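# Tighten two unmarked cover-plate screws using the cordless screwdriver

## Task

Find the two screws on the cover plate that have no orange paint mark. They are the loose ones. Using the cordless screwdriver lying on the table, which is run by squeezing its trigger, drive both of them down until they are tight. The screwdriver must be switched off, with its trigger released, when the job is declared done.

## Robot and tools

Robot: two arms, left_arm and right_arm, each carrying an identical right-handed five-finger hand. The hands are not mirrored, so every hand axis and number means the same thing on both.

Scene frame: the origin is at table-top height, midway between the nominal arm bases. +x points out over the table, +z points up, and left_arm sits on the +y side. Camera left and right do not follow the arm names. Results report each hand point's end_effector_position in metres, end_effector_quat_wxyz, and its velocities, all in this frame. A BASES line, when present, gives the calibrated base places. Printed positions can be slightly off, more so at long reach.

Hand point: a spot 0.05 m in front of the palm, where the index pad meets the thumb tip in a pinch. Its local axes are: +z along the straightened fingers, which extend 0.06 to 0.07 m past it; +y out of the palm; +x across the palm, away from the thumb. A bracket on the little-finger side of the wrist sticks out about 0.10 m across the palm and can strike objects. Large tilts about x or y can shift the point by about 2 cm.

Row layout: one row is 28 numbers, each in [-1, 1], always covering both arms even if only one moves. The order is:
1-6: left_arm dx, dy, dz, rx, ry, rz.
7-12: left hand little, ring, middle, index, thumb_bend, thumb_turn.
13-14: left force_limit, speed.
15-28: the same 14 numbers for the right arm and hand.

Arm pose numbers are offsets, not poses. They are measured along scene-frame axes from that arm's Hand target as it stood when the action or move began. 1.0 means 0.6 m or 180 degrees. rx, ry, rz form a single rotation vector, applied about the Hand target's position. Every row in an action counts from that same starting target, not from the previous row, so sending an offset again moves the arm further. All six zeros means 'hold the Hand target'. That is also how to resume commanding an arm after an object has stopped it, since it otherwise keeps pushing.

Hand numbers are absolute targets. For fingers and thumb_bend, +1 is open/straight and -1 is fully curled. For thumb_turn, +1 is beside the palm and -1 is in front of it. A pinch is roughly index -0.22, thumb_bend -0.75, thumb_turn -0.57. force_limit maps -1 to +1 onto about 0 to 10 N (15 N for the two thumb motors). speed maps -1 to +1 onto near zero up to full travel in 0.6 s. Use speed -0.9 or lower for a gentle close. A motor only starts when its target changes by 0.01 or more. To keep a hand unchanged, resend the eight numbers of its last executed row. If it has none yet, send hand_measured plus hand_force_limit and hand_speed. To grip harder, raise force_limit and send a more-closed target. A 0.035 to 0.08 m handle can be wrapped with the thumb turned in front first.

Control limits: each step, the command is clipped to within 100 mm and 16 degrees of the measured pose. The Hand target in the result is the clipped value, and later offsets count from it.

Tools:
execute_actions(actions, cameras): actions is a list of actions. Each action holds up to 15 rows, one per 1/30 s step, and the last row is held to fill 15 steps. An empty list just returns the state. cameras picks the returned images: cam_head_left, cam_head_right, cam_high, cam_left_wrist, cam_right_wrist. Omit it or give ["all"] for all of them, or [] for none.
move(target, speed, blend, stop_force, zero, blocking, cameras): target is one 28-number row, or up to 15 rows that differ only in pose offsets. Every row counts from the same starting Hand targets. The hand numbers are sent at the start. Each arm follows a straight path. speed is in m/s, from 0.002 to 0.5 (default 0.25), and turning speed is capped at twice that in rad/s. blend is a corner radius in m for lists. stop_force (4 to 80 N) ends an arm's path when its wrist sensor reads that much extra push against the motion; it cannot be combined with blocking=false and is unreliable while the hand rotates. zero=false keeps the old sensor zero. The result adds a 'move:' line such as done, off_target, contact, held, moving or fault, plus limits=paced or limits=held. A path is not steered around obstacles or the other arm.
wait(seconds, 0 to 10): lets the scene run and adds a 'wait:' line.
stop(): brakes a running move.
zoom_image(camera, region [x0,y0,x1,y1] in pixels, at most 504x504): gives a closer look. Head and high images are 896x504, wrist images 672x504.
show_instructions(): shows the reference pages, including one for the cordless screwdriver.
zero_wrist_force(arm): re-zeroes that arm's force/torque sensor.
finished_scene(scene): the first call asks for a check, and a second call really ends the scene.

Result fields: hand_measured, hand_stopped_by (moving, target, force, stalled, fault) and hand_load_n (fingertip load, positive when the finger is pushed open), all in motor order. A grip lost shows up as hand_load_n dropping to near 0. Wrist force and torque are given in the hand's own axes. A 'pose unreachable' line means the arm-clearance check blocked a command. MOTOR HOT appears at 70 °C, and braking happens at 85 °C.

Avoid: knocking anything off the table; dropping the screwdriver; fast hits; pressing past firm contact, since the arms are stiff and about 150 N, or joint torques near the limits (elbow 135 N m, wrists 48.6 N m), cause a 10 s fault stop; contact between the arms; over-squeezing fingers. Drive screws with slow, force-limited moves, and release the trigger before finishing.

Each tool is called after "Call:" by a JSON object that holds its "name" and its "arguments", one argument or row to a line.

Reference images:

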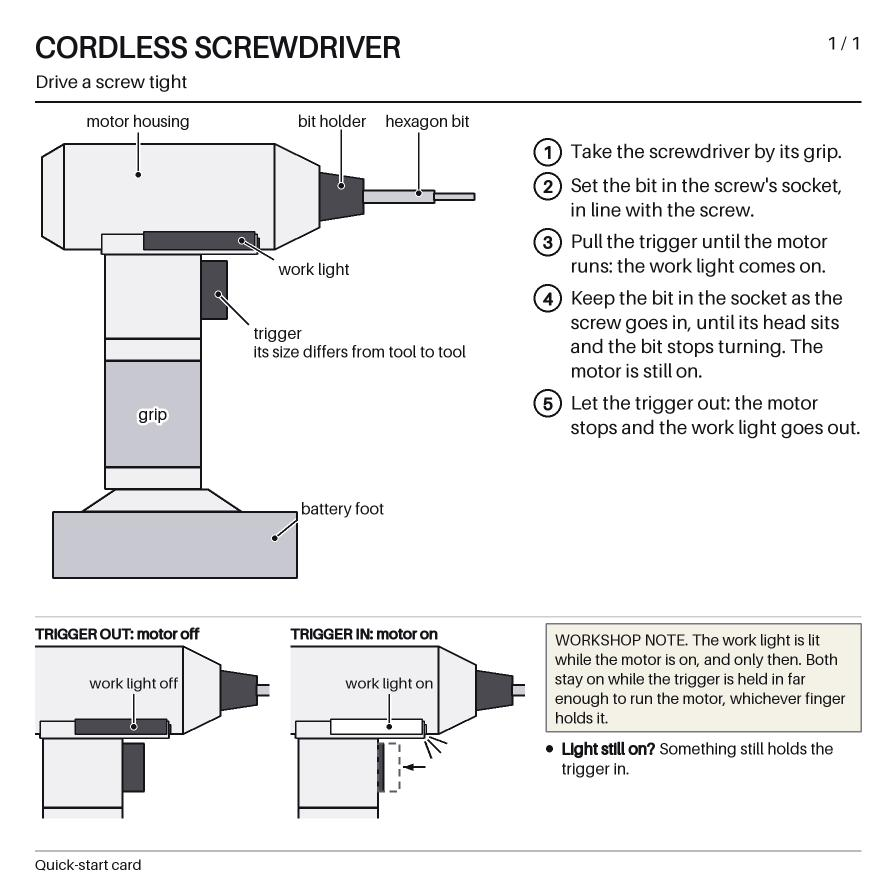

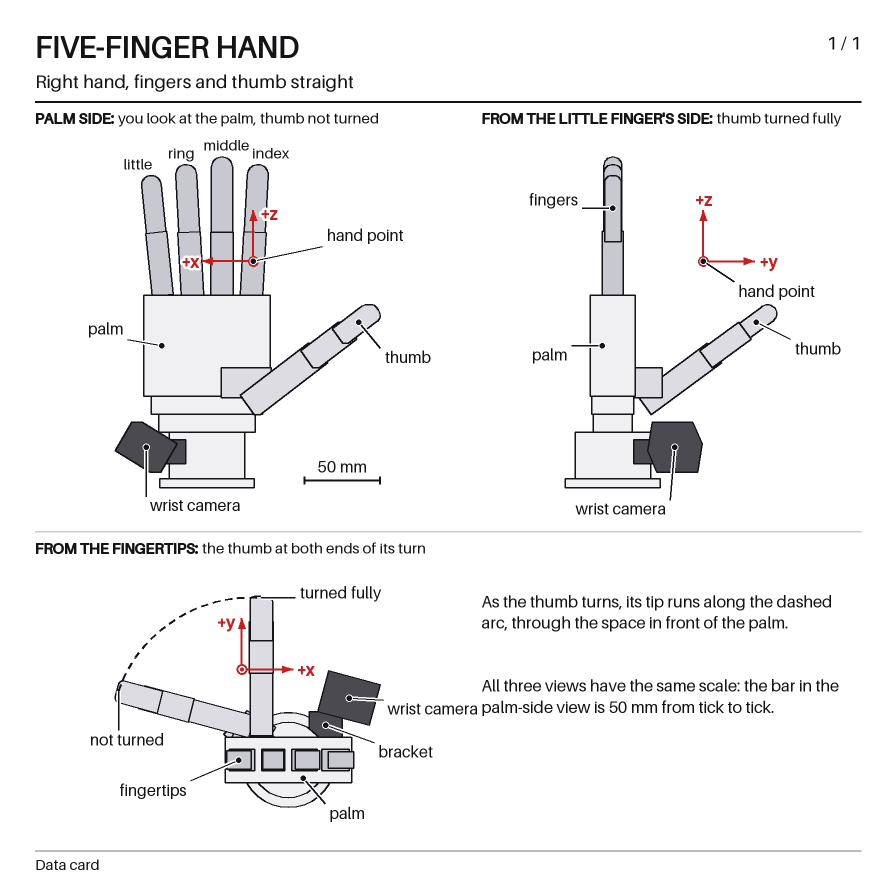

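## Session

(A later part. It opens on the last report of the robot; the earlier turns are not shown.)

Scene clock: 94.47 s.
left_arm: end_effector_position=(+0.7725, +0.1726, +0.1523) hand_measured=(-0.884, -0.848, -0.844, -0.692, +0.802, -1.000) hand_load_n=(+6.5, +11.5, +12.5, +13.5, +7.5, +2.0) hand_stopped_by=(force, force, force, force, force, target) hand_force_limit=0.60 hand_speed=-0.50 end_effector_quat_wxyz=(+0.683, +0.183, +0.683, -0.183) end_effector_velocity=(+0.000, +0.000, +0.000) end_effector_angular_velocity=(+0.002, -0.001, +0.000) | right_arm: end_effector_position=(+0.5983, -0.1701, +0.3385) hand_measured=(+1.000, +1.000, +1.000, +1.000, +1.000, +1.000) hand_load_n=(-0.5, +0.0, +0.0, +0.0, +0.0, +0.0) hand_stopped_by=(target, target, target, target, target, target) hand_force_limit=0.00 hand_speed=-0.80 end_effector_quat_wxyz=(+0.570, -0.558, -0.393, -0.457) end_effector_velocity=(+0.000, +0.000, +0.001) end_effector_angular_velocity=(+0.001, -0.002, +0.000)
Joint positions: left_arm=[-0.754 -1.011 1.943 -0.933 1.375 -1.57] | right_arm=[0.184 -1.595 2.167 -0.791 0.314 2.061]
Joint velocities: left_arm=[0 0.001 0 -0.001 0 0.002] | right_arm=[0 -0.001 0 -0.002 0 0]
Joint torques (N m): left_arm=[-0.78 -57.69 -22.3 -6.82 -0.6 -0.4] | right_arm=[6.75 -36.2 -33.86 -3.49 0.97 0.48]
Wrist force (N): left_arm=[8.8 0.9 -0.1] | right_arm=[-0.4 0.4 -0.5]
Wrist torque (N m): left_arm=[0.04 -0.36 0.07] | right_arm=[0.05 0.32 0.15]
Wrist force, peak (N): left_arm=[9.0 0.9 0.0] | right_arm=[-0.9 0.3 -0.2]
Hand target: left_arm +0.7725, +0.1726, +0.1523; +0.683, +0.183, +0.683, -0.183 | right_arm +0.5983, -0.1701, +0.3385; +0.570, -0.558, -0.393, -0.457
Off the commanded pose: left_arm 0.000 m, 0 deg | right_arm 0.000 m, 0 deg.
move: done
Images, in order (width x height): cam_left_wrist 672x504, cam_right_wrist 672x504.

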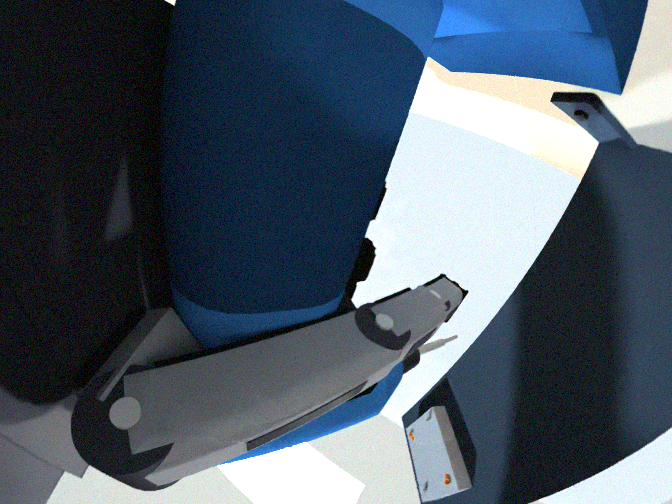

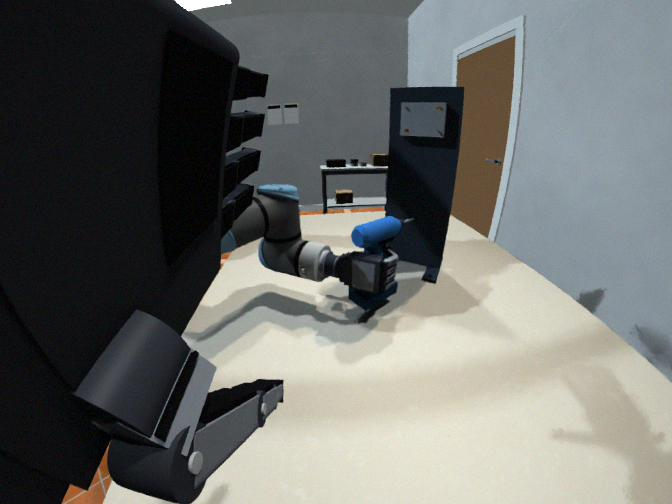

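Call:
{"name": "move", "arguments": {
  "target": [0,0,0,0,0,0,-0.97,-0.97,-0.97,-0.98,-0.9,-1,1,-0.5,0,0,0,0,0,0,1,1,1,1,1,1,0,-0.8],
  "cameras": ["cam_left_wrist","cam_right_wrist"]
}}

Call:
{"name": "zoom_image", "arguments": {
  "camera": "cam_right_wrist",
  "region": [340, 200, 440, 300]
}}

Scene clock: 95.30 s.
left_arm: end_effector_position=(+0.7725, +0.1726, +0.1523) hand_measured=(-0.884, -0.848, -0.844, -0.692, +0.802, -1.000) hand_load_n=(+6.5, +11.5, +12.5, +13.5, +7.5, +2.0) hand_stopped_by=(force, force, force, force, force, target) hand_force_limit=1.00 hand_speed=-0.50 end_effector_quat_wxyz=(+0.683, +0.183, +0.683, -0.183) end_effector_velocity=(-0.001, -0.001, -0.001) end_effector_angular_velocity=(+0.001, +0.001, -0.002) | right_arm: end_effector_position=(+0.5983, -0.1701, +0.3385) hand_measured=(+1.000, +1.000, +1.000, +1.000, +1.000, +1.000) hand_load_n=(+0.0, +0.0, +0.0, +0.0, +0.0, +0.0) hand_stopped_by=(target, target, target, target, target, target) hand_force_limit=0.00 hand_speed=-0.80 end_effector_quat_wxyz=(+0.570, -0.558, -0.393, -0.457) end_effector_velocity=(+0.000, +0.000, -0.001) end_effector_angular_velocity=(-0.001, +0.002, +0.000)
Joint positions: left_arm=[-0.754 -1.011 1.943 -0.933 1.375 -1.57] | right_arm=[0.184 -1.595 2.167 -0.791 0.314 2.061]
Joint velocities: left_arm=[-0.001 0.001 0 0.001 0 0] | right_arm=[0 0.001 0 0.001 0 0]
Joint torques (N m): left_arm=[3.27 -58.2 -24.9 -6.5 -1.03 -0.21] | right_arm=[6.41 -36.47 -33.91 -3.5 1.11 0.51]
Wrist force (N): left_arm=[8.9 0.4 -0.2] | right_arm=[-0.4 0.4 0.0]
Wrist torque (N m): left_arm=[-0.02 -0.37 0.06] | right_arm=[0.02 0.30 0.15]
Wrist force, peak (N): left_arm=[9.0 0.7 -0.2] | right_arm=[-0.6 0.7 -0.4]
Hand target: left_arm +0.7725, +0.1726, +0.1523; +0.683, +0.183, +0.683, -0.183 | right_arm +0.5983, -0.1701, +0.3385; +0.570, -0.558, -0.393, -0.457
Off the commanded pose: left_arm 0.000 m, 0 deg | right_arm 0.000 m, 0 deg.
move: done
Images, in order (width x height): cam_left_wrist 672x504, cam_right_wrist 672x504.

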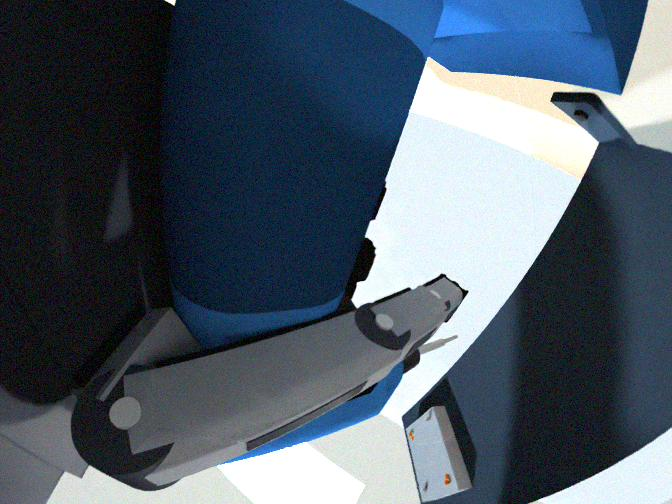

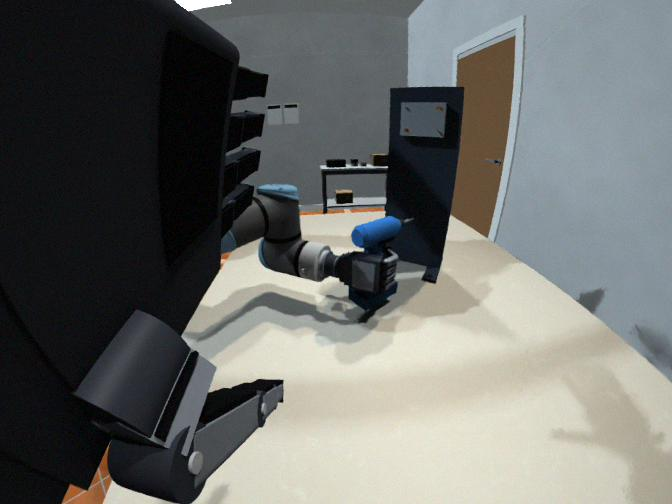

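Scaled by 5.040 from the camera's 672x504 image, which has a finer 960x720 frame.

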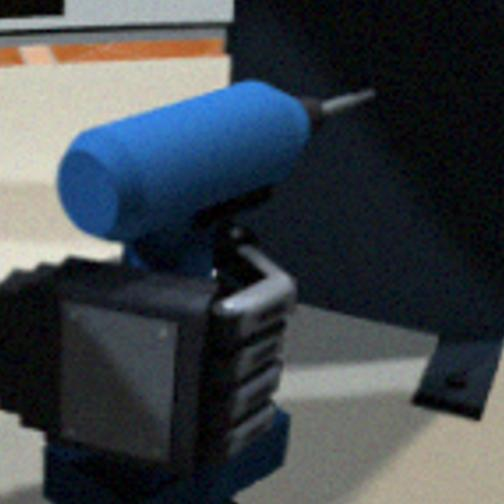

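Call:
{"name": "move", "arguments": {
  "target": [0,0,-0.04,0,0,0,-0.97,-0.97,-0.97,0.5,-0.9,-1,0.8,-0.5,0,0,0,0,0,0,1,1,1,1,1,1,0,-0.8],
  "speed": 0.02,
  "stop_force": 6,
  "cameras": []
}}

Call:
{"name": "move", "arguments": {
  "target": [0,0,-0.01,0,0,0,-0.97,-0.97,-0.97,0.5,-0.9,-1,0.8,-0.5,0,0,0,0,0,0,1,1,1,1,1,1,0,-0.8],
  "speed": 0.006,
  "stop_force": 9,
  "zero": false,
  "cameras": []
}}

Call:
{"name": "move", "arguments": {
  "target": [0,0,0,0,0,0,-0.6,-0.6,-0.6,1,1,-1,0.4,-0.8,0,0,0,0,0,0,1,1,1,1,1,1,0,-0.8],
  "cameras": ["cam_left_wrist","cam_right_wrist"]
}}

Call:
{"name": "zoom_image", "arguments": {
  "camera": "cam_right_wrist",
  "region": [280, 200, 460, 380]
}}

Scene clock: 100.00 s.
left_arm: end_effector_position=(+0.7724, +0.1727, +0.1283) hand_measured=(-0.884, -0.848, -0.844, +0.500, +0.802, -1.000) hand_load_n=(+7.0, +11.5, +13.5, +0.0, +7.5, +2.5) hand_stopped_by=(force, force, force, target, force, target) hand_force_limit=0.80 hand_speed=-0.50 end_effector_quat_wxyz=(+0.683, +0.183, +0.683, -0.183) end_effector_velocity=(+0.000, -0.001, +0.000) end_effector_angular_velocity=(+0.000, +0.000, -0.001) | right_arm: end_effector_position=(+0.5983, -0.1701, +0.3385) hand_measured=(+1.000, +1.000, +1.000, +1.000, +1.000, +1.000) hand_load_n=(+0.0, +0.0, -0.5, +0.0, +0.0, +0.0) hand_stopped_by=(target, target, target, target, target, target) hand_force_limit=0.00 hand_speed=-0.80 end_effector_quat_wxyz=(+0.570, -0.558, -0.393, -0.457) end_effector_velocity=(+0.000, +0.000, -0.001) end_effector_angular_velocity=(+0.000, +0.001, +0.000)
Joint positions: left_arm=[-0.754 -0.977 1.947 -0.971 1.375 -1.57] | right_arm=[0.184 -1.595 2.167 -0.791 0.314 2.061]
Joint velocities: left_arm=[0 0 0 0 0.001 0] | right_arm=[0 0.001 0 0 0 0]
Joint torques (N m): left_arm=[7.75 -94.9 -31.49 -1.07 -0.05 -0.03] | right_arm=[6.49 -36.13 -33.03 -3.21 1.04 0.54]
Wrist force (N): left_arm=[8.5 0.6 0.1] | right_arm=[-0.2 0.4 -0.6]
Wrist torque (N m): left_arm=[-0.01 -0.31 0.04] | right_arm=[0.05 0.30 0.15]
Wrist force, peak (N): left_arm=[9.4 0.6 -0.1] | right_arm=[-0.3 0.7 -0.9]
Hand target: left_arm +0.7725, +0.1727, +0.1283; +0.683, +0.183, +0.683, -0.183 | right_arm +0.5983, -0.1701, +0.3385; +0.570, -0.558, -0.393, -0.457
Off the commanded pose: left_arm 0.000 m, 0 deg | right_arm 0.000 m, 0 deg.
move: done
No camera images: "cameras" was empty.

Scene clock: 102.10 s.
left_arm: end_effector_position=(+0.7725, +0.1727, +0.1226) hand_measured=(-0.884, -0.848, -0.844, +0.500, +0.802, -1.000) hand_load_n=(+7.5, +12.0, +13.0, +0.0, +7.5, +3.0) hand_stopped_by=(force, force, force, target, force, target) hand_force_limit=0.80 hand_speed=-0.50 end_effector_quat_wxyz=(+0.683, +0.183, +0.683, -0.183) end_effector_velocity=(-0.001, -0.001, +0.000) end_effector_angular_velocity=(+0.001, +0.000, -0.001) | right_arm: end_effector_position=(+0.5983, -0.1701, +0.3385) hand_measured=(+1.000, +1.000, +1.000, +1.000, +1.000, +1.000) hand_load_n=(+0.0, +0.0, -0.5, +0.0, +0.0, +0.0) hand_stopped_by=(target, target, target, target, target, target) hand_force_limit=0.00 hand_speed=-0.80 end_effector_quat_wxyz=(+0.570, -0.558, -0.393, -0.457) end_effector_velocity=(+0.000, +0.000, +0.001) end_effector_angular_velocity=(+0.001, -0.003, +0.000)
Joint positions: left_arm=[-0.754 -0.969 1.948 -0.98 1.375 -1.57] | right_arm=[0.184 -1.595 2.167 -0.791 0.314 2.061]
Joint velocities: left_arm=[-0.001 0 0 0 0 0.001] | right_arm=[0 -0.002 0 0 0 0]
Joint torques (N m): left_arm=[7.07 -84.11 -15.33 0.81 -0.12 0.16] | right_arm=[5.44 -36.12 -32.87 -3.34 1.12 0.36]
Wrist force (N): left_arm=[1.5 2.4 1.1] | right_arm=[-0.5 0.0 -0.5]
Wrist torque (N m): left_arm=[0.06 -0.52 0.36] | right_arm=[0.00 0.34 0.13]
Wrist force, peak (N): left_arm=[8.9 1.0 -0.6] | right_arm=[-0.5 0.6 -0.7]
Hand target: left_arm +0.7725, +0.1727, +0.1226; +0.683, +0.183, +0.683, -0.183 | right_arm +0.5983, -0.1701, +0.3385; +0.570, -0.558, -0.393, -0.457
Off the commanded pose: left_arm 0.000 m, 0 deg | right_arm 0.000 m, 0 deg.
move: contact (left_arm)
No camera images: "cameras" was empty.

Scene clock: 103.87 s.
left_arm: end_effector_position=(+0.7724, +0.1727, +0.1226) hand_measured=(-0.600, -0.600, -0.600, +1.000, +1.000, -1.000) hand_load_n=(+0.0, +0.0, +0.0, +0.0, -0.5, -0.5) hand_stopped_by=(target, target, target, target, target, target) hand_force_limit=0.40 hand_speed=-0.80 end_effector_quat_wxyz=(+0.683, +0.183, +0.683, -0.183) end_effector_velocity=(+0.001, +0.001, +0.000) end_effector_angular_velocity=(+0.000, -0.001, +0.001) | right_arm: end_effector_position=(+0.5983, -0.1701, +0.3385) hand_measured=(+1.000, +1.000, +1.000, +1.000, +1.000, +1.000) hand_load_n=(+0.0, +0.0, +0.0, +0.0, +0.0, +0.0) hand_stopped_by=(target, target, target, target, target, target) hand_force_limit=0.00 hand_speed=-0.80 end_effector_quat_wxyz=(+0.570, -0.558, -0.393, -0.457) end_effector_velocity=(+0.000, +0.000, +0.000) end_effector_angular_velocity=(+0.000, -0.001, +0.000)
Joint positions: left_arm=[-0.754 -0.969 1.948 -0.98 1.375 -1.57] | right_arm=[0.184 -1.595 2.167 -0.791 0.314 2.061]
Joint velocities: left_arm=[0.001 0 0 0 0 0.001] | right_arm=[0 0 0 -0.001 0 0]
Joint torques (N m): left_arm=[6.1 -82.53 -21 -3.71 -0.48 -0.1] | right_arm=[5.42 -36.38 -32.82 -3.23 0.93 0.41]
Wrist force (N): left_arm=[0.1 0.5 -1.5] | right_arm=[-0.5 0.3 -0.4]
Wrist torque (N m): left_arm=[0.04 0.05 -0.10] | right_arm=[0.03 0.34 0.14]
Wrist force, peak (N): left_arm=[4.1 0.8 -1.1] | right_arm=[-0.5 0.8 -0.7]
Hand target: left_arm +0.7725, +0.1727, +0.1226; +0.683, +0.183, +0.683, -0.183 | right_arm +0.5983, -0.1701, +0.3385; +0.570, -0.558, -0.393, -0.457
Off the commanded pose: left_arm 0.000 m, 0 deg | right_arm 0.000 m, 0 deg.
move: done
Images, in order (width x height): cam_left_wrist 672x504, cam_right_wrist 672x504.

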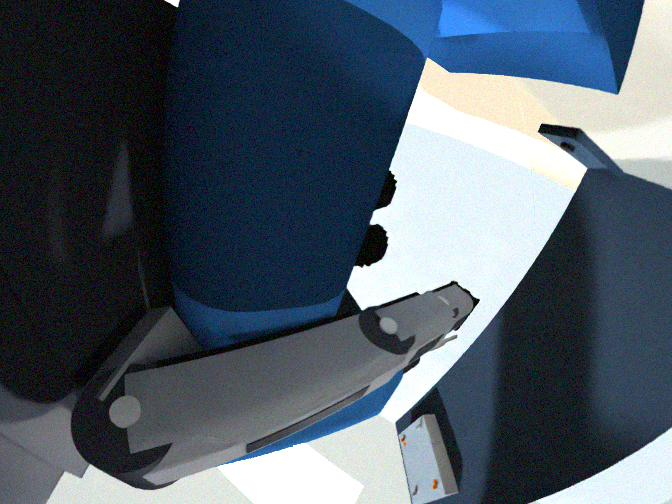

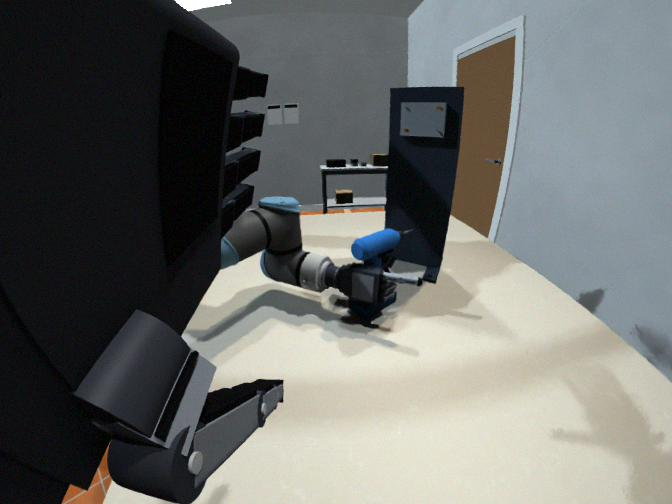

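Scaled by 2.800 from the camera's 672x504 image, which has a finer 960x720 frame.

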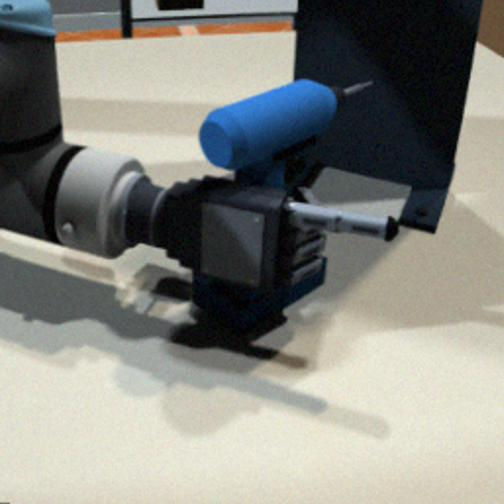

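Call:
{"name": "move", "arguments": {
  "target": [
    [-0.006,-0.0104,0,0,0,0,1,1,1,1,1,-1,0.4,-0.5,0,0,0,0,0,0,1,1,1,1,1,1,0,-0.8],
    [-0.0125,0.0308,0,0,0,0.122,1,1,1,1,1,-1,0.4,-0.5,0,0,0,0,0,0,1,1,1,1,1,1,0,-0.8]
  ],
  "speed": 0.03,
  "stop_force": 5,
  "cameras": ["cam_left_wrist","cam_right_wrist"]
}}

Call:
{"name": "zoom_image", "arguments": {
  "camera": "cam_right_wrist",
  "region": [280, 200, 460, 380]
}}

Scene clock: 112.23 s.
left_arm: end_effector_position=(+0.7648, +0.1912, +0.1224) hand_measured=(+1.000, +1.000, +1.000, +1.000, +1.000, -1.000) hand_load_n=(+0.0, +0.0, +0.0, +0.0, +0.0, +0.0) hand_stopped_by=(target, target, target, target, target, target) hand_force_limit=0.40 hand_speed=-0.50 end_effector_quat_wxyz=(+0.706, +0.050, +0.705, -0.050) end_effector_velocity=(+0.000, +0.001, +0.000) end_effector_angular_velocity=(-0.001, +0.000, +0.001) | right_arm: end_effector_position=(+0.5983, -0.1701, +0.3385) hand_measured=(+1.000, +1.000, +1.000, +1.000, +1.000, +1.000) hand_load_n=(+0.0, +0.0, +0.0, +0.0, -0.5, +0.0) hand_stopped_by=(target, target, target, target, target, target) hand_force_limit=0.00 hand_speed=-0.80 end_effector_quat_wxyz=(+0.570, -0.558, -0.393, -0.457) end_effector_velocity=(+0.000, +0.000, +0.001) end_effector_angular_velocity=(+0.000, -0.001, +0.000)
Joint positions: left_arm=[-0.864 -0.942 1.892 -0.951 0.882 -1.57] | right_arm=[0.184 -1.595 2.167 -0.791 0.314 2.061]
Joint velocities: left_arm=[0.001 0 0 0 0 -0.001] | right_arm=[0 -0.001 0 0 0 0]
Joint torques (N m): left_arm=[8.53 -83.98 -15.54 -5.28 1.96 3.15] | right_arm=[4.59 -37.82 -32.85 -3.38 0.9 0.56]
Wrist force (N): left_arm=[-0.4 1.0 -0.2] | right_arm=[0.0 0.3 -0.2]
Wrist torque (N m): left_arm=[0.08 0.06 -0.05] | right_arm=[0.01 0.25 0.17]
Wrist force, peak (N): left_arm=[-0.1 2.8 -0.8] | right_arm=[-0.8 0.6 -0.2]
Hand target: left_arm +0.7648, +0.1912, +0.1225; +0.706, +0.050, +0.705, -0.050 | right_arm +0.5983, -0.1701, +0.3385; +0.570, -0.558, -0.393, -0.457
Off the commanded pose: left_arm 0.000 m, 0 deg | right_arm 0.000 m, 0 deg.
move: done
Images, in order (width x height): cam_left_wrist 672x504, cam_right_wrist 672x504.

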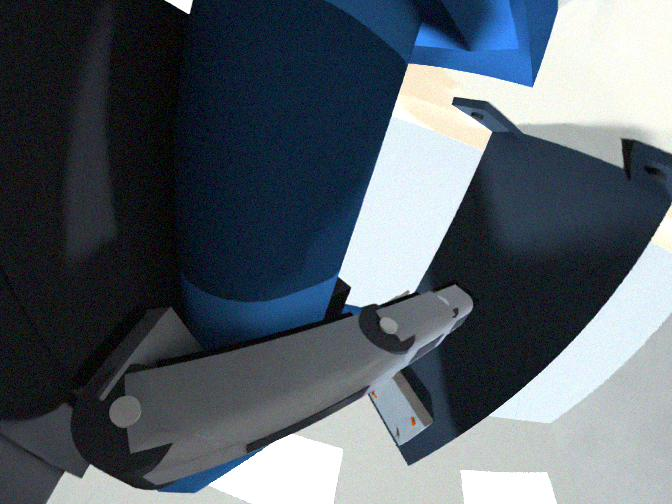

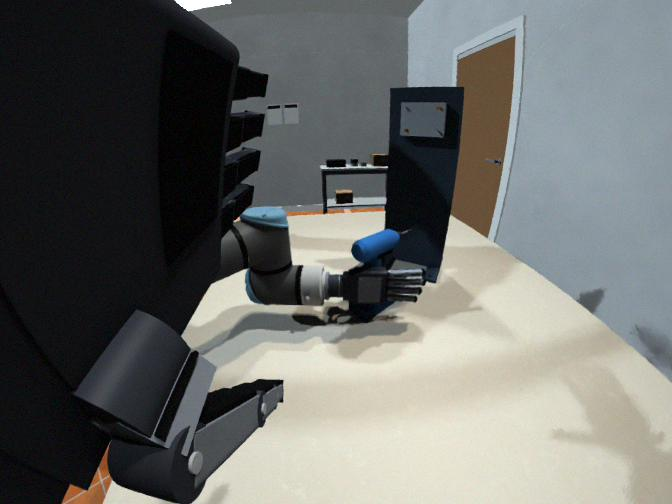

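Scaled by 2.800 from the camera's 672x504 image, which has a finer 960x720 frame.

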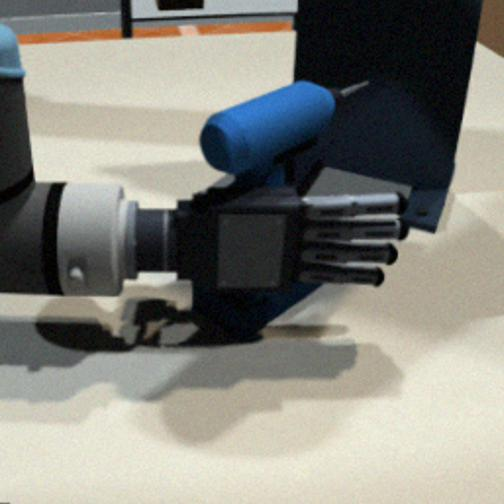

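Call:
{"name": "move", "arguments": {
  "target": [0.0007,0.005,0,0,0,0,-0.95,-0.95,-0.95,1,1,-1,0.4,-0.5,0,0,0,0,0,0,1,1,1,1,1,1,0,-0.8],
  "speed": 0.01,
  "cameras": []
}}

Call:
{"name": "move", "arguments": {
  "target": [0,0,0,0,0,0,-0.97,-0.97,-0.97,1,1,-1,0.8,-0.5,0,0,0,0,0,0,1,1,1,1,1,1,0,-0.8],
  "cameras": ["cam_left_wrist","cam_right_wrist"]
}}

Call:
{"name": "zoom_image", "arguments": {
  "camera": "cam_left_wrist",
  "region": [260, 230, 500, 470]
}}

Scene clock: 114.90 s.
left_arm: end_effector_position=(+0.7652, +0.1942, +0.1225) hand_measured=(-0.826, -0.814, -0.812, +1.000, +1.000, -1.000) hand_load_n=(+13.0, +13.0, +13.0, +0.0, +0.0, -0.5) hand_stopped_by=(force, force, force, target, target, target) hand_force_limit=0.40 hand_speed=-0.50 end_effector_quat_wxyz=(+0.706, +0.050, +0.705, -0.050) end_effector_velocity=(+0.000, +0.000, +0.000) end_effector_angular_velocity=(+0.000, +0.000, +0.000) | right_arm: end_effector_position=(+0.5983, -0.1701, +0.3385) hand_measured=(+1.000, +1.000, +1.000, +1.000, +1.000, +1.000) hand_load_n=(+0.0, +0.0, +0.0, +0.0, +0.0, +0.0) hand_stopped_by=(target, target, target, target, target, target) hand_force_limit=0.00 hand_speed=-0.80 end_effector_quat_wxyz=(+0.570, -0.558, -0.393, -0.457) end_effector_velocity=(+0.000, +0.000, +0.001) end_effector_angular_velocity=(+0.001, -0.001, +0.000)
Joint positions: left_arm=[-0.86 -0.944 1.895 -0.953 0.885 -1.57] | right_arm=[0.184 -1.595 2.167 -0.791 0.314 2.061]
Joint velocities: left_arm=[0 -0.001 0 0 0 0.001] | right_arm=[0 -0.001 0 -0.001 0 0]
Joint torques (N m): left_arm=[-13.76 -63.35 -34.98 1.85 -1.39 1.36] | right_arm=[4.85 -39.17 -33.12 -3.21 1.02 0.67]
Wrist force (N): left_arm=[0.5 1.0 -0.3] | right_arm=[-0.2 -0.1 -0.5]
Wrist torque (N m): left_arm=[0.05 0.00 -0.33] | right_arm=[-0.02 0.29 0.15]
Wrist force, peak (N): left_arm=[-0.1 1.2 1.3] | right_arm=[-0.5 0.4 -0.9]
Hand target: left_arm +0.7652, +0.1942, +0.1225; +0.706, +0.050, +0.705, -0.050 | right_arm +0.5983, -0.1701, +0.3385; +0.570, -0.558, -0.393, -0.457
Off the commanded pose: left_arm 0.000 m, 0 deg | right_arm 0.000 m, 0 deg.
move: done
No camera images: "cameras" was empty.

Scene clock: 115.60 s.
left_arm: end_effector_position=(+0.7652, +0.1942, +0.1225) hand_measured=(-0.826, -0.814, -0.812, +1.000, +1.000, -1.000) hand_load_n=(+13.0, +13.0, +13.0, +0.0, +0.0, +0.0) hand_stopped_by=(force, force, force, target, target, target) hand_force_limit=0.80 hand_speed=-0.50 end_effector_quat_wxyz=(+0.706, +0.050, +0.705, -0.050) end_effector_velocity=(+0.000, +0.000, +0.000) end_effector_angular_velocity=(-0.002, +0.000, +0.000) | right_arm: end_effector_position=(+0.5983, -0.1701, +0.3385) hand_measured=(+1.000, +1.000, +1.000, +1.000, +1.000, +1.000) hand_load_n=(+0.0, +0.0, +0.0, +0.0, +0.0, +0.0) hand_stopped_by=(target, target, target, target, target, target) hand_force_limit=0.00 hand_speed=-0.80 end_effector_quat_wxyz=(+0.570, -0.558, -0.393, -0.457) end_effector_velocity=(+0.000, +0.000, +0.000) end_effector_angular_velocity=(+0.000, -0.001, +0.000)
Joint positions: left_arm=[-0.86 -0.944 1.895 -0.953 0.885 -1.57] | right_arm=[0.184 -1.595 2.167 -0.791 0.314 2.061]
Joint velocities: left_arm=[0 0 0 0 -0.001 -0.002] | right_arm=[0 -0.001 0 0 0 0]
Joint torques (N m): left_arm=[-14.06 -58.06 -33.56 1.99 -0.92 0.81] | right_arm=[4.41 -38.42 -32.88 -3.2 0.97 0.75]
Wrist force (N): left_arm=[0.0 0.8 -0.2] | right_arm=[-0.2 0.3 -0.2]
Wrist torque (N m): left_arm=[0.02 0.02 -0.36] | right_arm=[0.02 0.29 0.16]
Wrist force, peak (N): left_arm=[0.5 1.0 -0.5] | right_arm=[-0.8 0.6 -0.4]
Hand target: left_arm +0.7652, +0.1942, +0.1225; +0.706, +0.050, +0.705, -0.050 | right_arm +0.5983, -0.1701, +0.3385; +0.570, -0.558, -0.393, -0.457
Off the commanded pose: left_arm 0.000 m, 0 deg | right_arm 0.000 m, 0 deg.
move: done
Images, in order (width x height): cam_left_wrist 672x504, cam_right_wrist 672x504.

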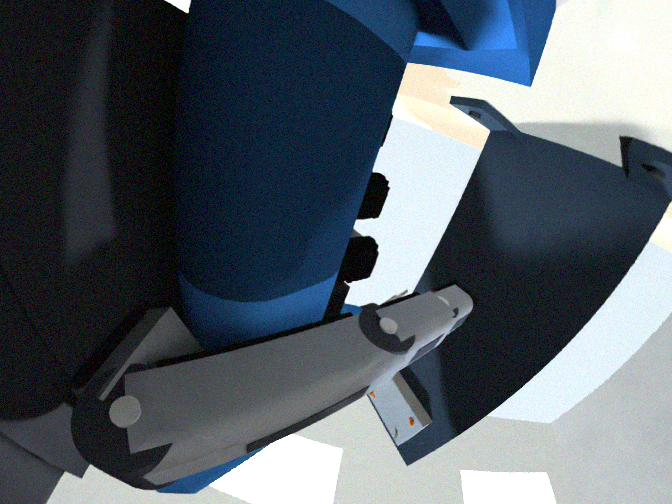

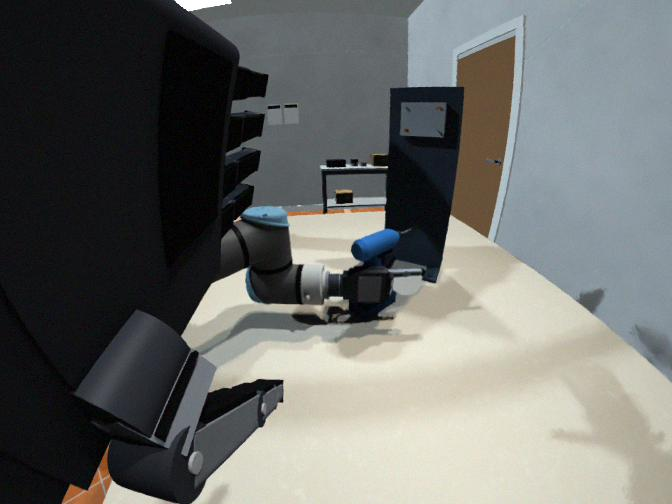

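Scaled by 2.100 from the camera's 672x504 image, which has a finer 960x720 frame.

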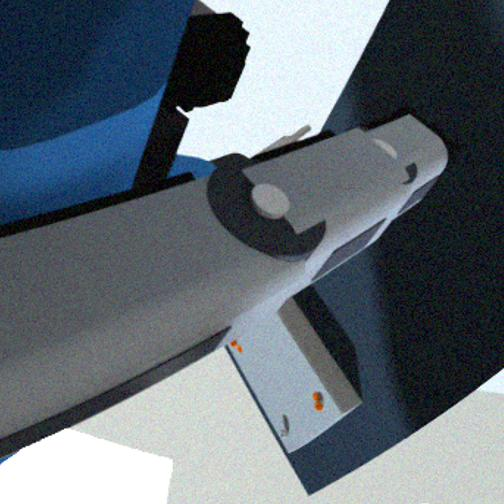

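Call:
{"name": "move", "arguments": {
  "target": [0,0,0,0,0,0,-0.97,-0.97,-0.97,-0.95,1,-1,1,-0.5,0,0,0,0,0,0,1,1,1,1,1,1,0,-0.8],
  "cameras": ["cam_left_wrist","cam_right_wrist"]
}}

Scene clock: 118.80 s.
left_arm: end_effector_position=(+0.7652, +0.1942, +0.1225) hand_measured=(-0.826, -0.814, -0.812, -0.662, +1.000, -1.000) hand_load_n=(+10.0, +10.5, +10.0, +10.0, +0.0, +0.0) hand_stopped_by=(force, force, force, force, target, target) hand_force_limit=1.00 hand_speed=-0.50 end_effector_quat_wxyz=(+0.706, +0.050, +0.705, -0.050) end_effector_velocity=(+0.000, +0.000, -0.001) end_effector_angular_velocity=(+0.000, +0.000, +0.001) | right_arm: end_effector_position=(+0.5983, -0.1701, +0.3385) hand_measured=(+1.000, +1.000, +1.000, +1.000, +1.000, +1.000) hand_load_n=(+0.5, +0.0, +0.0, +0.0, +0.0, +0.0) hand_stopped_by=(target, target, target, target, target, target) hand_force_limit=0.00 hand_speed=-0.80 end_effector_quat_wxyz=(+0.570, -0.558, -0.393, -0.457) end_effector_velocity=(+0.000, +0.000, +0.000) end_effector_angular_velocity=(+0.000, -0.001, +0.000)
Joint positions: left_arm=[-0.86 -0.944 1.895 -0.953 0.885 -1.57] | right_arm=[0.184 -1.595 2.167 -0.791 0.314 2.061]
Joint velocities: left_arm=[0 0.001 0 0 0 0] | right_arm=[0 0 0 0 0 0]
Joint torques (N m): left_arm=[-14.95 -56.93 -29.27 1.1 0.64 -1.18] | right_arm=[4.58 -38.95 -32.74 -3.29 0.91 0.55]
Wrist force (N): left_arm=[0.4 0.2 0.7] | right_arm=[-0.4 0.0 -0.2]
Wrist torque (N m): left_arm=[-0.05 0.31 -0.41] | right_arm=[-0.02 0.31 0.14]
Wrist force, peak (N): left_arm=[0.0 1.9 -1.1] | right_arm=[-0.8 0.5 -0.4]
Hand target: left_arm +0.7652, +0.1942, +0.1225; +0.706, +0.050, +0.705, -0.050 | right_arm +0.5983, -0.1701, +0.3385; +0.570, -0.558, -0.393, -0.457
Off the commanded pose: left_arm 0.000 m, 0 deg | right_arm 0.000 m, 0 deg.
move: done
Images, in order (width x height): cam_left_wrist 672x504, cam_right_wrist 672x504.

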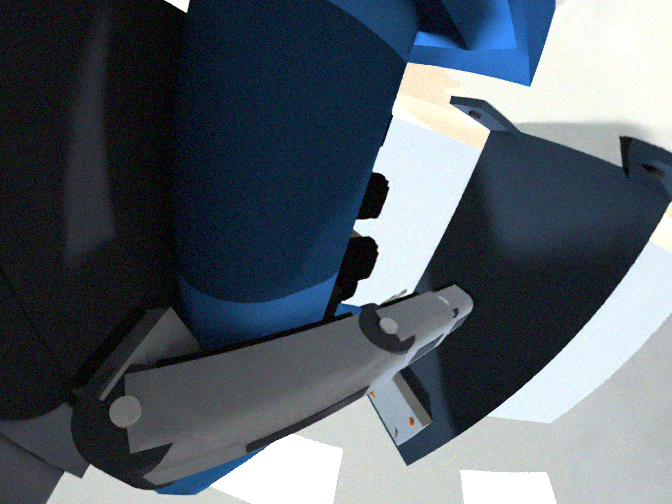

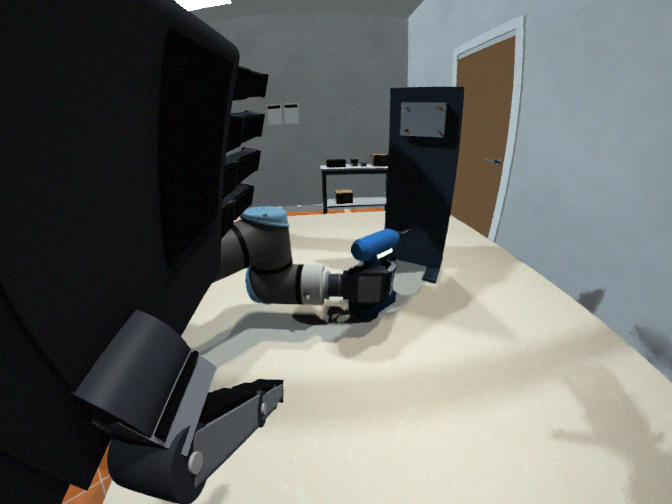

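Call:
{"name": "zoom_image", "arguments": {
  "camera": "cam_right_wrist",
  "region": [340, 210, 430, 300]
}}

Call:
{"name": "wait", "arguments": {
  "seconds": 0,
  "cameras": ["cam_head_left", "cam_head_right", "cam_high"]
}}

Scaled by 5.600 from the camera's 672x504 image, which has a finer 960x720 frame.

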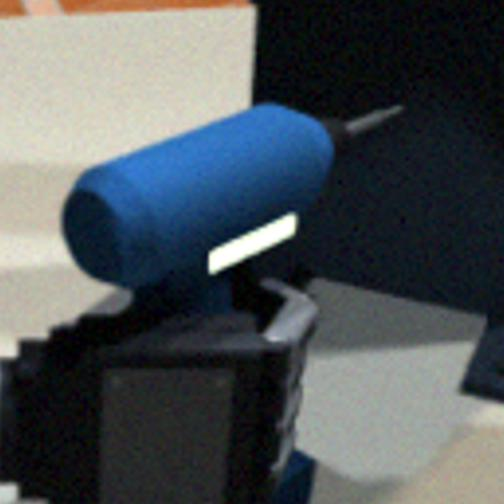

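Scene clock: 118.87 s.
left_arm: end_effector_position=(+0.7652, +0.1942, +0.1225) hand_measured=(-0.826, -0.814, -0.812, -0.662, +1.000, -1.000) hand_load_n=(+10.0, +10.5, +10.0, +9.5, +0.0, -0.5) hand_stopped_by=(force, force, force, force, target, target) hand_force_limit=1.00 hand_speed=-0.50 end_effector_quat_wxyz=(+0.706, +0.050, +0.705, -0.050) end_effector_velocity=(+0.000, +0.000, -0.001) end_effector_angular_velocity=(-0.002, +0.000, +0.001) | right_arm: end_effector_position=(+0.5983, -0.1701, +0.3385) hand_measured=(+1.000, +1.000, +1.000, +1.000, +1.000, +1.000) hand_load_n=(+0.0, +0.0, +0.0, +0.0, +0.0, +0.0) hand_stopped_by=(target, target, target, target, target, target) hand_force_limit=0.00 hand_speed=-0.80 end_effector_quat_wxyz=(+0.570, -0.558, -0.393, -0.457) end_effector_velocity=(+0.000, +0.000, +0.000) end_effector_angular_velocity=(+0.000, +0.001, +0.000)
Joint positions: left_arm=[-0.86 -0.944 1.895 -0.953 0.885 -1.57] | right_arm=[0.184 -1.595 2.167 -0.791 0.314 2.061]
Joint velocities: left_arm=[0 0 0 0 0 -0.002] | right_arm=[0 0 0 0.001 0 0]
Joint torques (N m): left_arm=[-12.84 -56.57 -30.21 1.39 1.09 -0.72] | right_arm=[4.68 -38.5 -33.16 -3.32 0.91 0.65]
Wrist force (N): left_arm=[0.3 0.4 0.8] | right_arm=[-0.3 0.0 -0.5]
Wrist torque (N m): left_arm=[-0.02 0.30 -0.40] | right_arm=[-0.01 0.31 0.14]
Wrist force, peak (N): left_arm=[0.3 0.2 1.1] | right_arm=[-0.5 0.2 -0.4]
Hand target: left_arm +0.7652, +0.1942, +0.1225; +0.706, +0.050, +0.705, -0.050 | right_arm +0.5983, -0.1701, +0.3385; +0.570, -0.558, -0.393, -0.457
Off the commanded pose: left_arm 0.000 m, 0 deg | right_arm 0.000 m, 0 deg.
Images, in order (width x height): cam_head_left 896x504, cam_head_right 896x504, cam_high 896x504.

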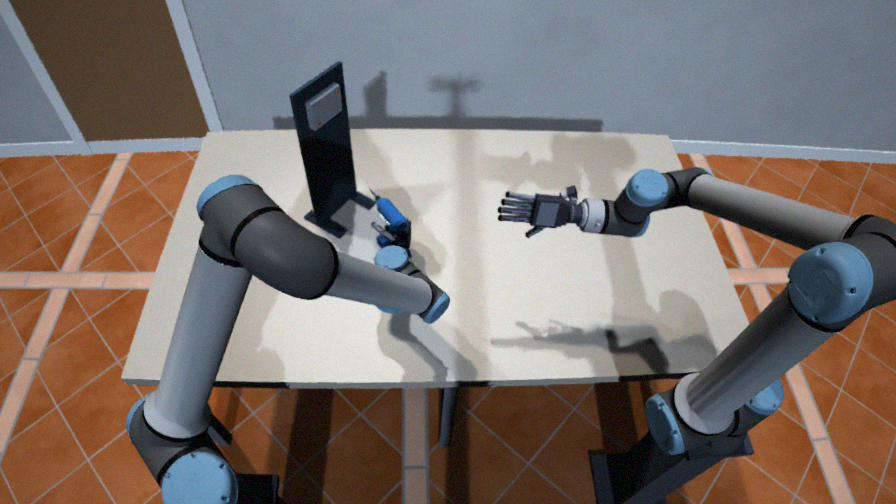

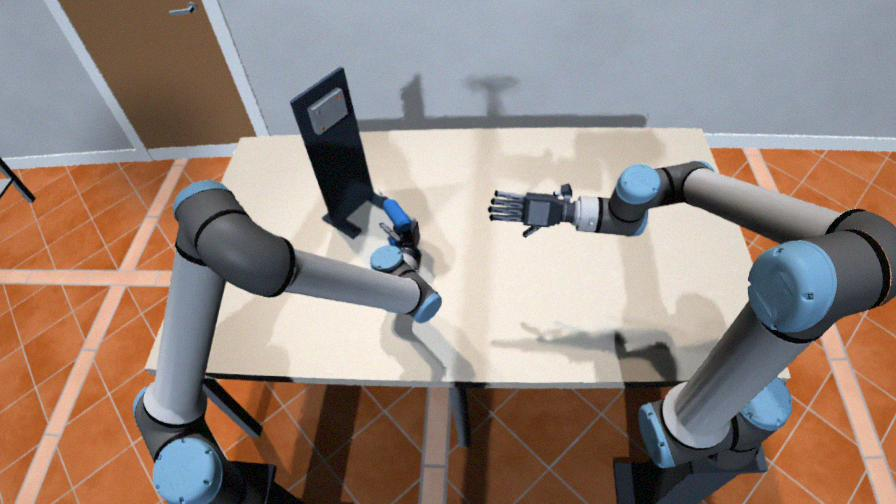

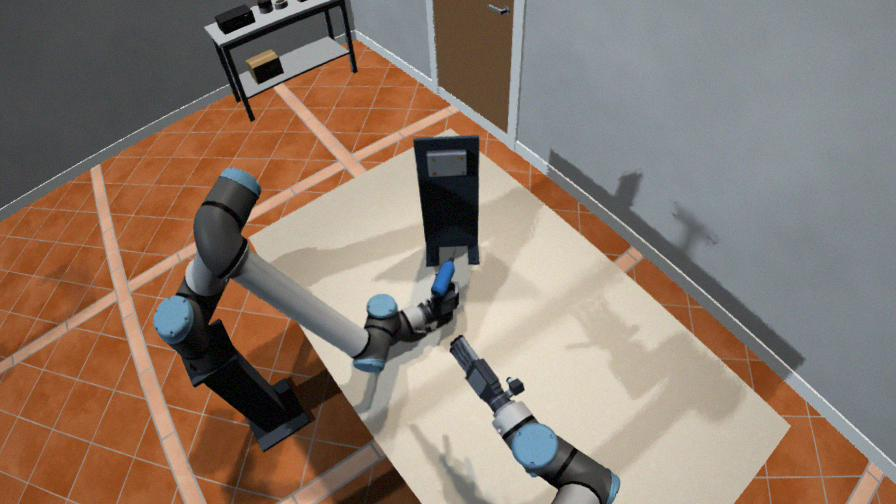

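Call:
{"name": "move", "arguments": {
  "target": [0,0,0,0,0,0,-0.97,-0.97,-0.97,-0.35,-0.93,-1,-0.8,-0.7,0,0,0,0,0,0,1,1,1,1,1,1,0,-0.8],
  "cameras": ["cam_left_wrist","cam_right_wrist"]
}}

Call:
{"name": "zoom_image", "arguments": {
  "camera": "cam_right_wrist",
  "region": [340, 210, 430, 300]
}}

Scene clock: 121.87 s.
left_arm: end_effector_position=(+0.7652, +0.1942, +0.1225) hand_measured=(-0.826, -0.814, -0.812, -0.350, +0.192, -1.000) hand_load_n=(+10.5, +11.0, +11.0, +0.5, +2.0, +0.0) hand_stopped_by=(force, force, force, target, force, target) hand_force_limit=-0.80 hand_speed=-0.70 end_effector_quat_wxyz=(+0.706, +0.050, +0.705, -0.050) end_effector_velocity=(+0.000, +0.000, +0.000) end_effector_angular_velocity=(-0.001, +0.000, +0.000) | right_arm: end_effector_position=(+0.5983, -0.1701, +0.3385) hand_measured=(+1.000, +1.000, +1.000, +1.000, +1.000, +1.000) hand_load_n=(+0.0, +0.0, +0.0, +0.0, +0.0, +0.0) hand_stopped_by=(target, target, target, target, target, target) hand_force_limit=0.00 hand_speed=-0.80 end_effector_quat_wxyz=(+0.570, -0.558, -0.393, -0.457) end_effector_velocity=(+0.000, +0.000, +0.001) end_effector_angular_velocity=(+0.000, -0.002, +0.000)
Joint positions: left_arm=[-0.86 -0.944 1.895 -0.953 0.885 -1.57] | right_arm=[0.184 -1.595 2.167 -0.791 0.314 2.061]
Joint velocities: left_arm=[0 0 0 -0.001 0 -0.001] | right_arm=[0 -0.002 0 0 0 0]
Joint torques (N m): left_arm=[-8.15 -55.53 -27.66 0.68 0.82 -1.89] | right_arm=[4.3 -39.68 -33.32 -3.37 1.05 0.85]
Wrist force (N): left_arm=[1.0 0.9 0.7] | right_arm=[-0.7 0.3 -0.3]
Wrist torque (N m): left_arm=[0.03 -0.02 -0.39] | right_arm=[0.02 0.36 0.13]
Wrist force, peak (N): left_arm=[2.0 1.9 0.5] | right_arm=[-0.5 0.3 -0.8]
Hand target: left_arm +0.7652, +0.1942, +0.1225; +0.706, +0.050, +0.705, -0.050 | right_arm +0.5983, -0.1701, +0.3385; +0.570, -0.558, -0.393, -0.457
Off the commanded pose: left_arm 0.000 m, 0 deg | right_arm 0.000 m, 0 deg.
move: done
Images, in order (width x height): cam_left_wrist 672x504, cam_right_wrist 672x504.

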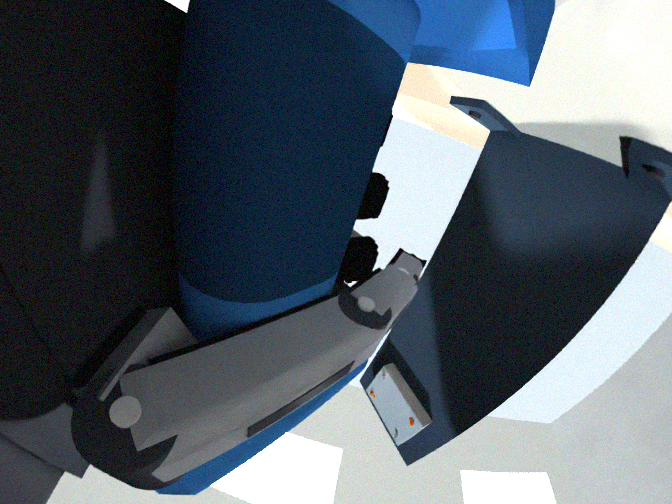

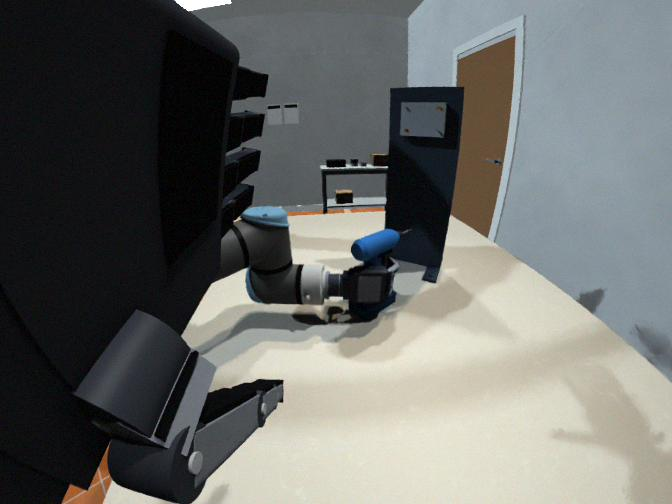

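Scaled by 5.600 from the camera's 672x504 image, which has a finer 960x720 frame.

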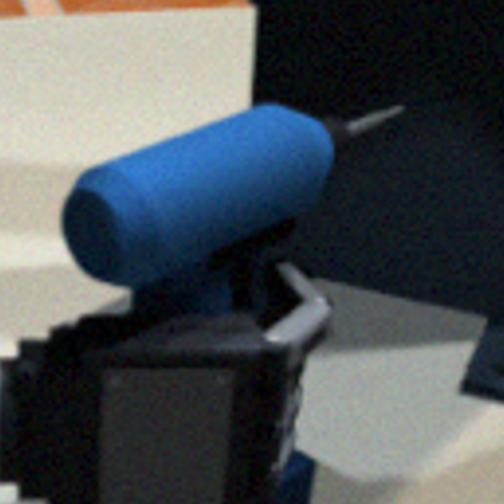

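Call:
{"name": "move", "arguments": {
  "target": [0,0,0.0667,0,0,0,-0.97,-0.97,-0.97,-0.35,-0.93,-1,-0.8,-0.7,0,0,0,0,0,0,1,1,1,1,1,1,0,-0.8],
  "cameras": ["cam_left_wrist","cam_right_wrist"],
  "speed": 0.03
}}

Call:
{"name": "zoom_image", "arguments": {
  "camera": "cam_right_wrist",
  "region": [340, 200, 430, 290]
}}

Call:
{"name": "zoom_image", "arguments": {
  "camera": "cam_left_wrist",
  "region": [340, 230, 490, 330]
}}

Scene clock: 123.63 s.
left_arm: end_effector_position=(+0.7653, +0.1941, +0.1627) hand_measured=(-0.826, -0.814, -0.812, -0.350, +0.192, -1.000) hand_load_n=(+10.0, +10.5, +11.0, +0.0, +1.5, +0.5) hand_stopped_by=(force, force, force, target, force, target) hand_force_limit=-0.80 hand_speed=-0.70 end_effector_quat_wxyz=(+0.706, +0.050, +0.705, -0.050) end_effector_velocity=(+0.000, -0.001, -0.002) end_effector_angular_velocity=(+0.000, +0.000, -0.001) | right_arm: end_effector_position=(+0.5983, -0.1701, +0.3385) hand_measured=(+1.000, +1.000, +1.000, +1.000, +1.000, +1.000) hand_load_n=(+0.0, +0.0, +0.0, +0.0, +0.0, +0.0) hand_stopped_by=(target, target, target, target, target, target) hand_force_limit=0.00 hand_speed=-0.80 end_effector_quat_wxyz=(+0.570, -0.558, -0.393, -0.457) end_effector_velocity=(+0.000, +0.000, +0.000) end_effector_angular_velocity=(+0.000, +0.001, +0.000)
Joint positions: left_arm=[-0.86 -0.999 1.889 -0.891 0.885 -1.57] | right_arm=[0.184 -1.595 2.167 -0.791 0.314 2.061]
Joint velocities: left_arm=[0 0.002 0 -0.002 0.001 0] | right_arm=[0 0.001 0 0 0 0]
Joint torques (N m): left_arm=[-11.62 -57.97 -37.61 -6.62 0.78 2.12] | right_arm=[5.06 -39.55 -33.37 -3.22 0.94 0.69]
Wrist force (N): left_arm=[9.0 0.9 0.1] | right_arm=[-0.2 0.0 -0.4]
Wrist torque (N m): left_arm=[0.04 -0.34 0.10] | right_arm=[-0.02 0.30 0.15]
Wrist force, peak (N): left_arm=[9.4 1.0 -0.1] | right_arm=[-0.4 0.3 -0.8]
Hand target: left_arm +0.7652, +0.1941, +0.1625; +0.706, +0.050, +0.705, -0.050 | right_arm +0.5983, -0.1701, +0.3385; +0.570, -0.558, -0.393, -0.457
Off the commanded pose: left_arm 0.000 m, 0 deg | right_arm 0.000 m, 0 deg.
move: done
Images, in order (width x height): cam_left_wrist 672x504, cam_right_wrist 672x504.

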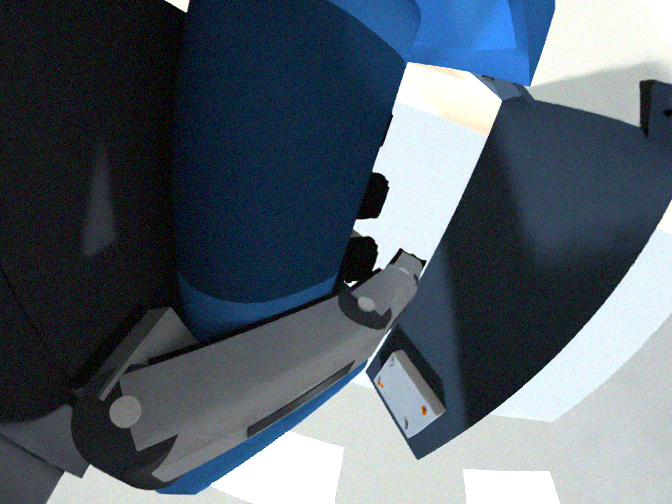

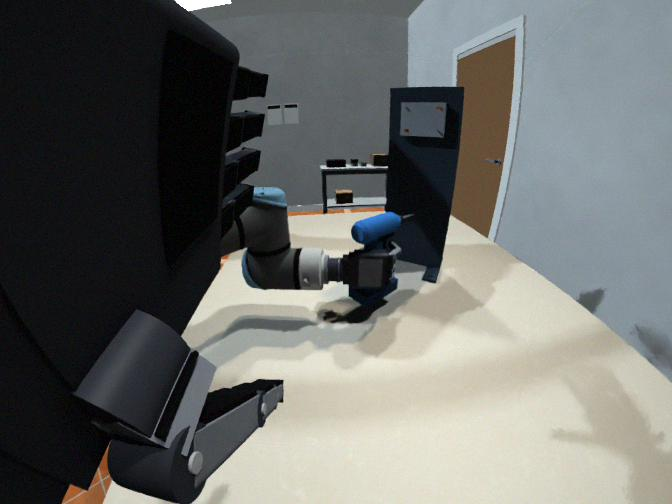

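Scaled by 5.600 from the camera's 672x504 image, which has a finer 960x720 frame.

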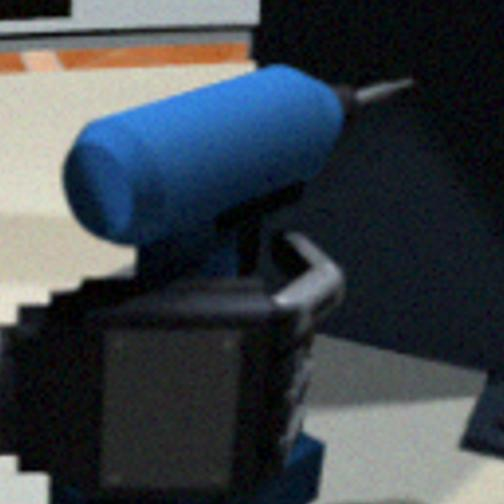

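Scaled by 3.360 from the camera's 672x504 image, which has a finer 960x720 frame.

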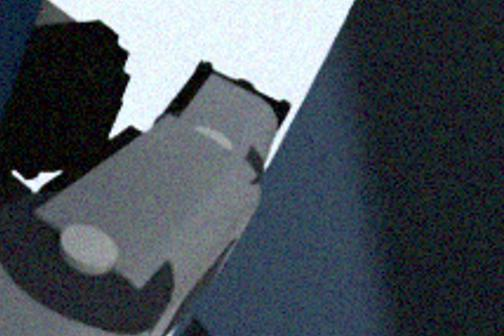

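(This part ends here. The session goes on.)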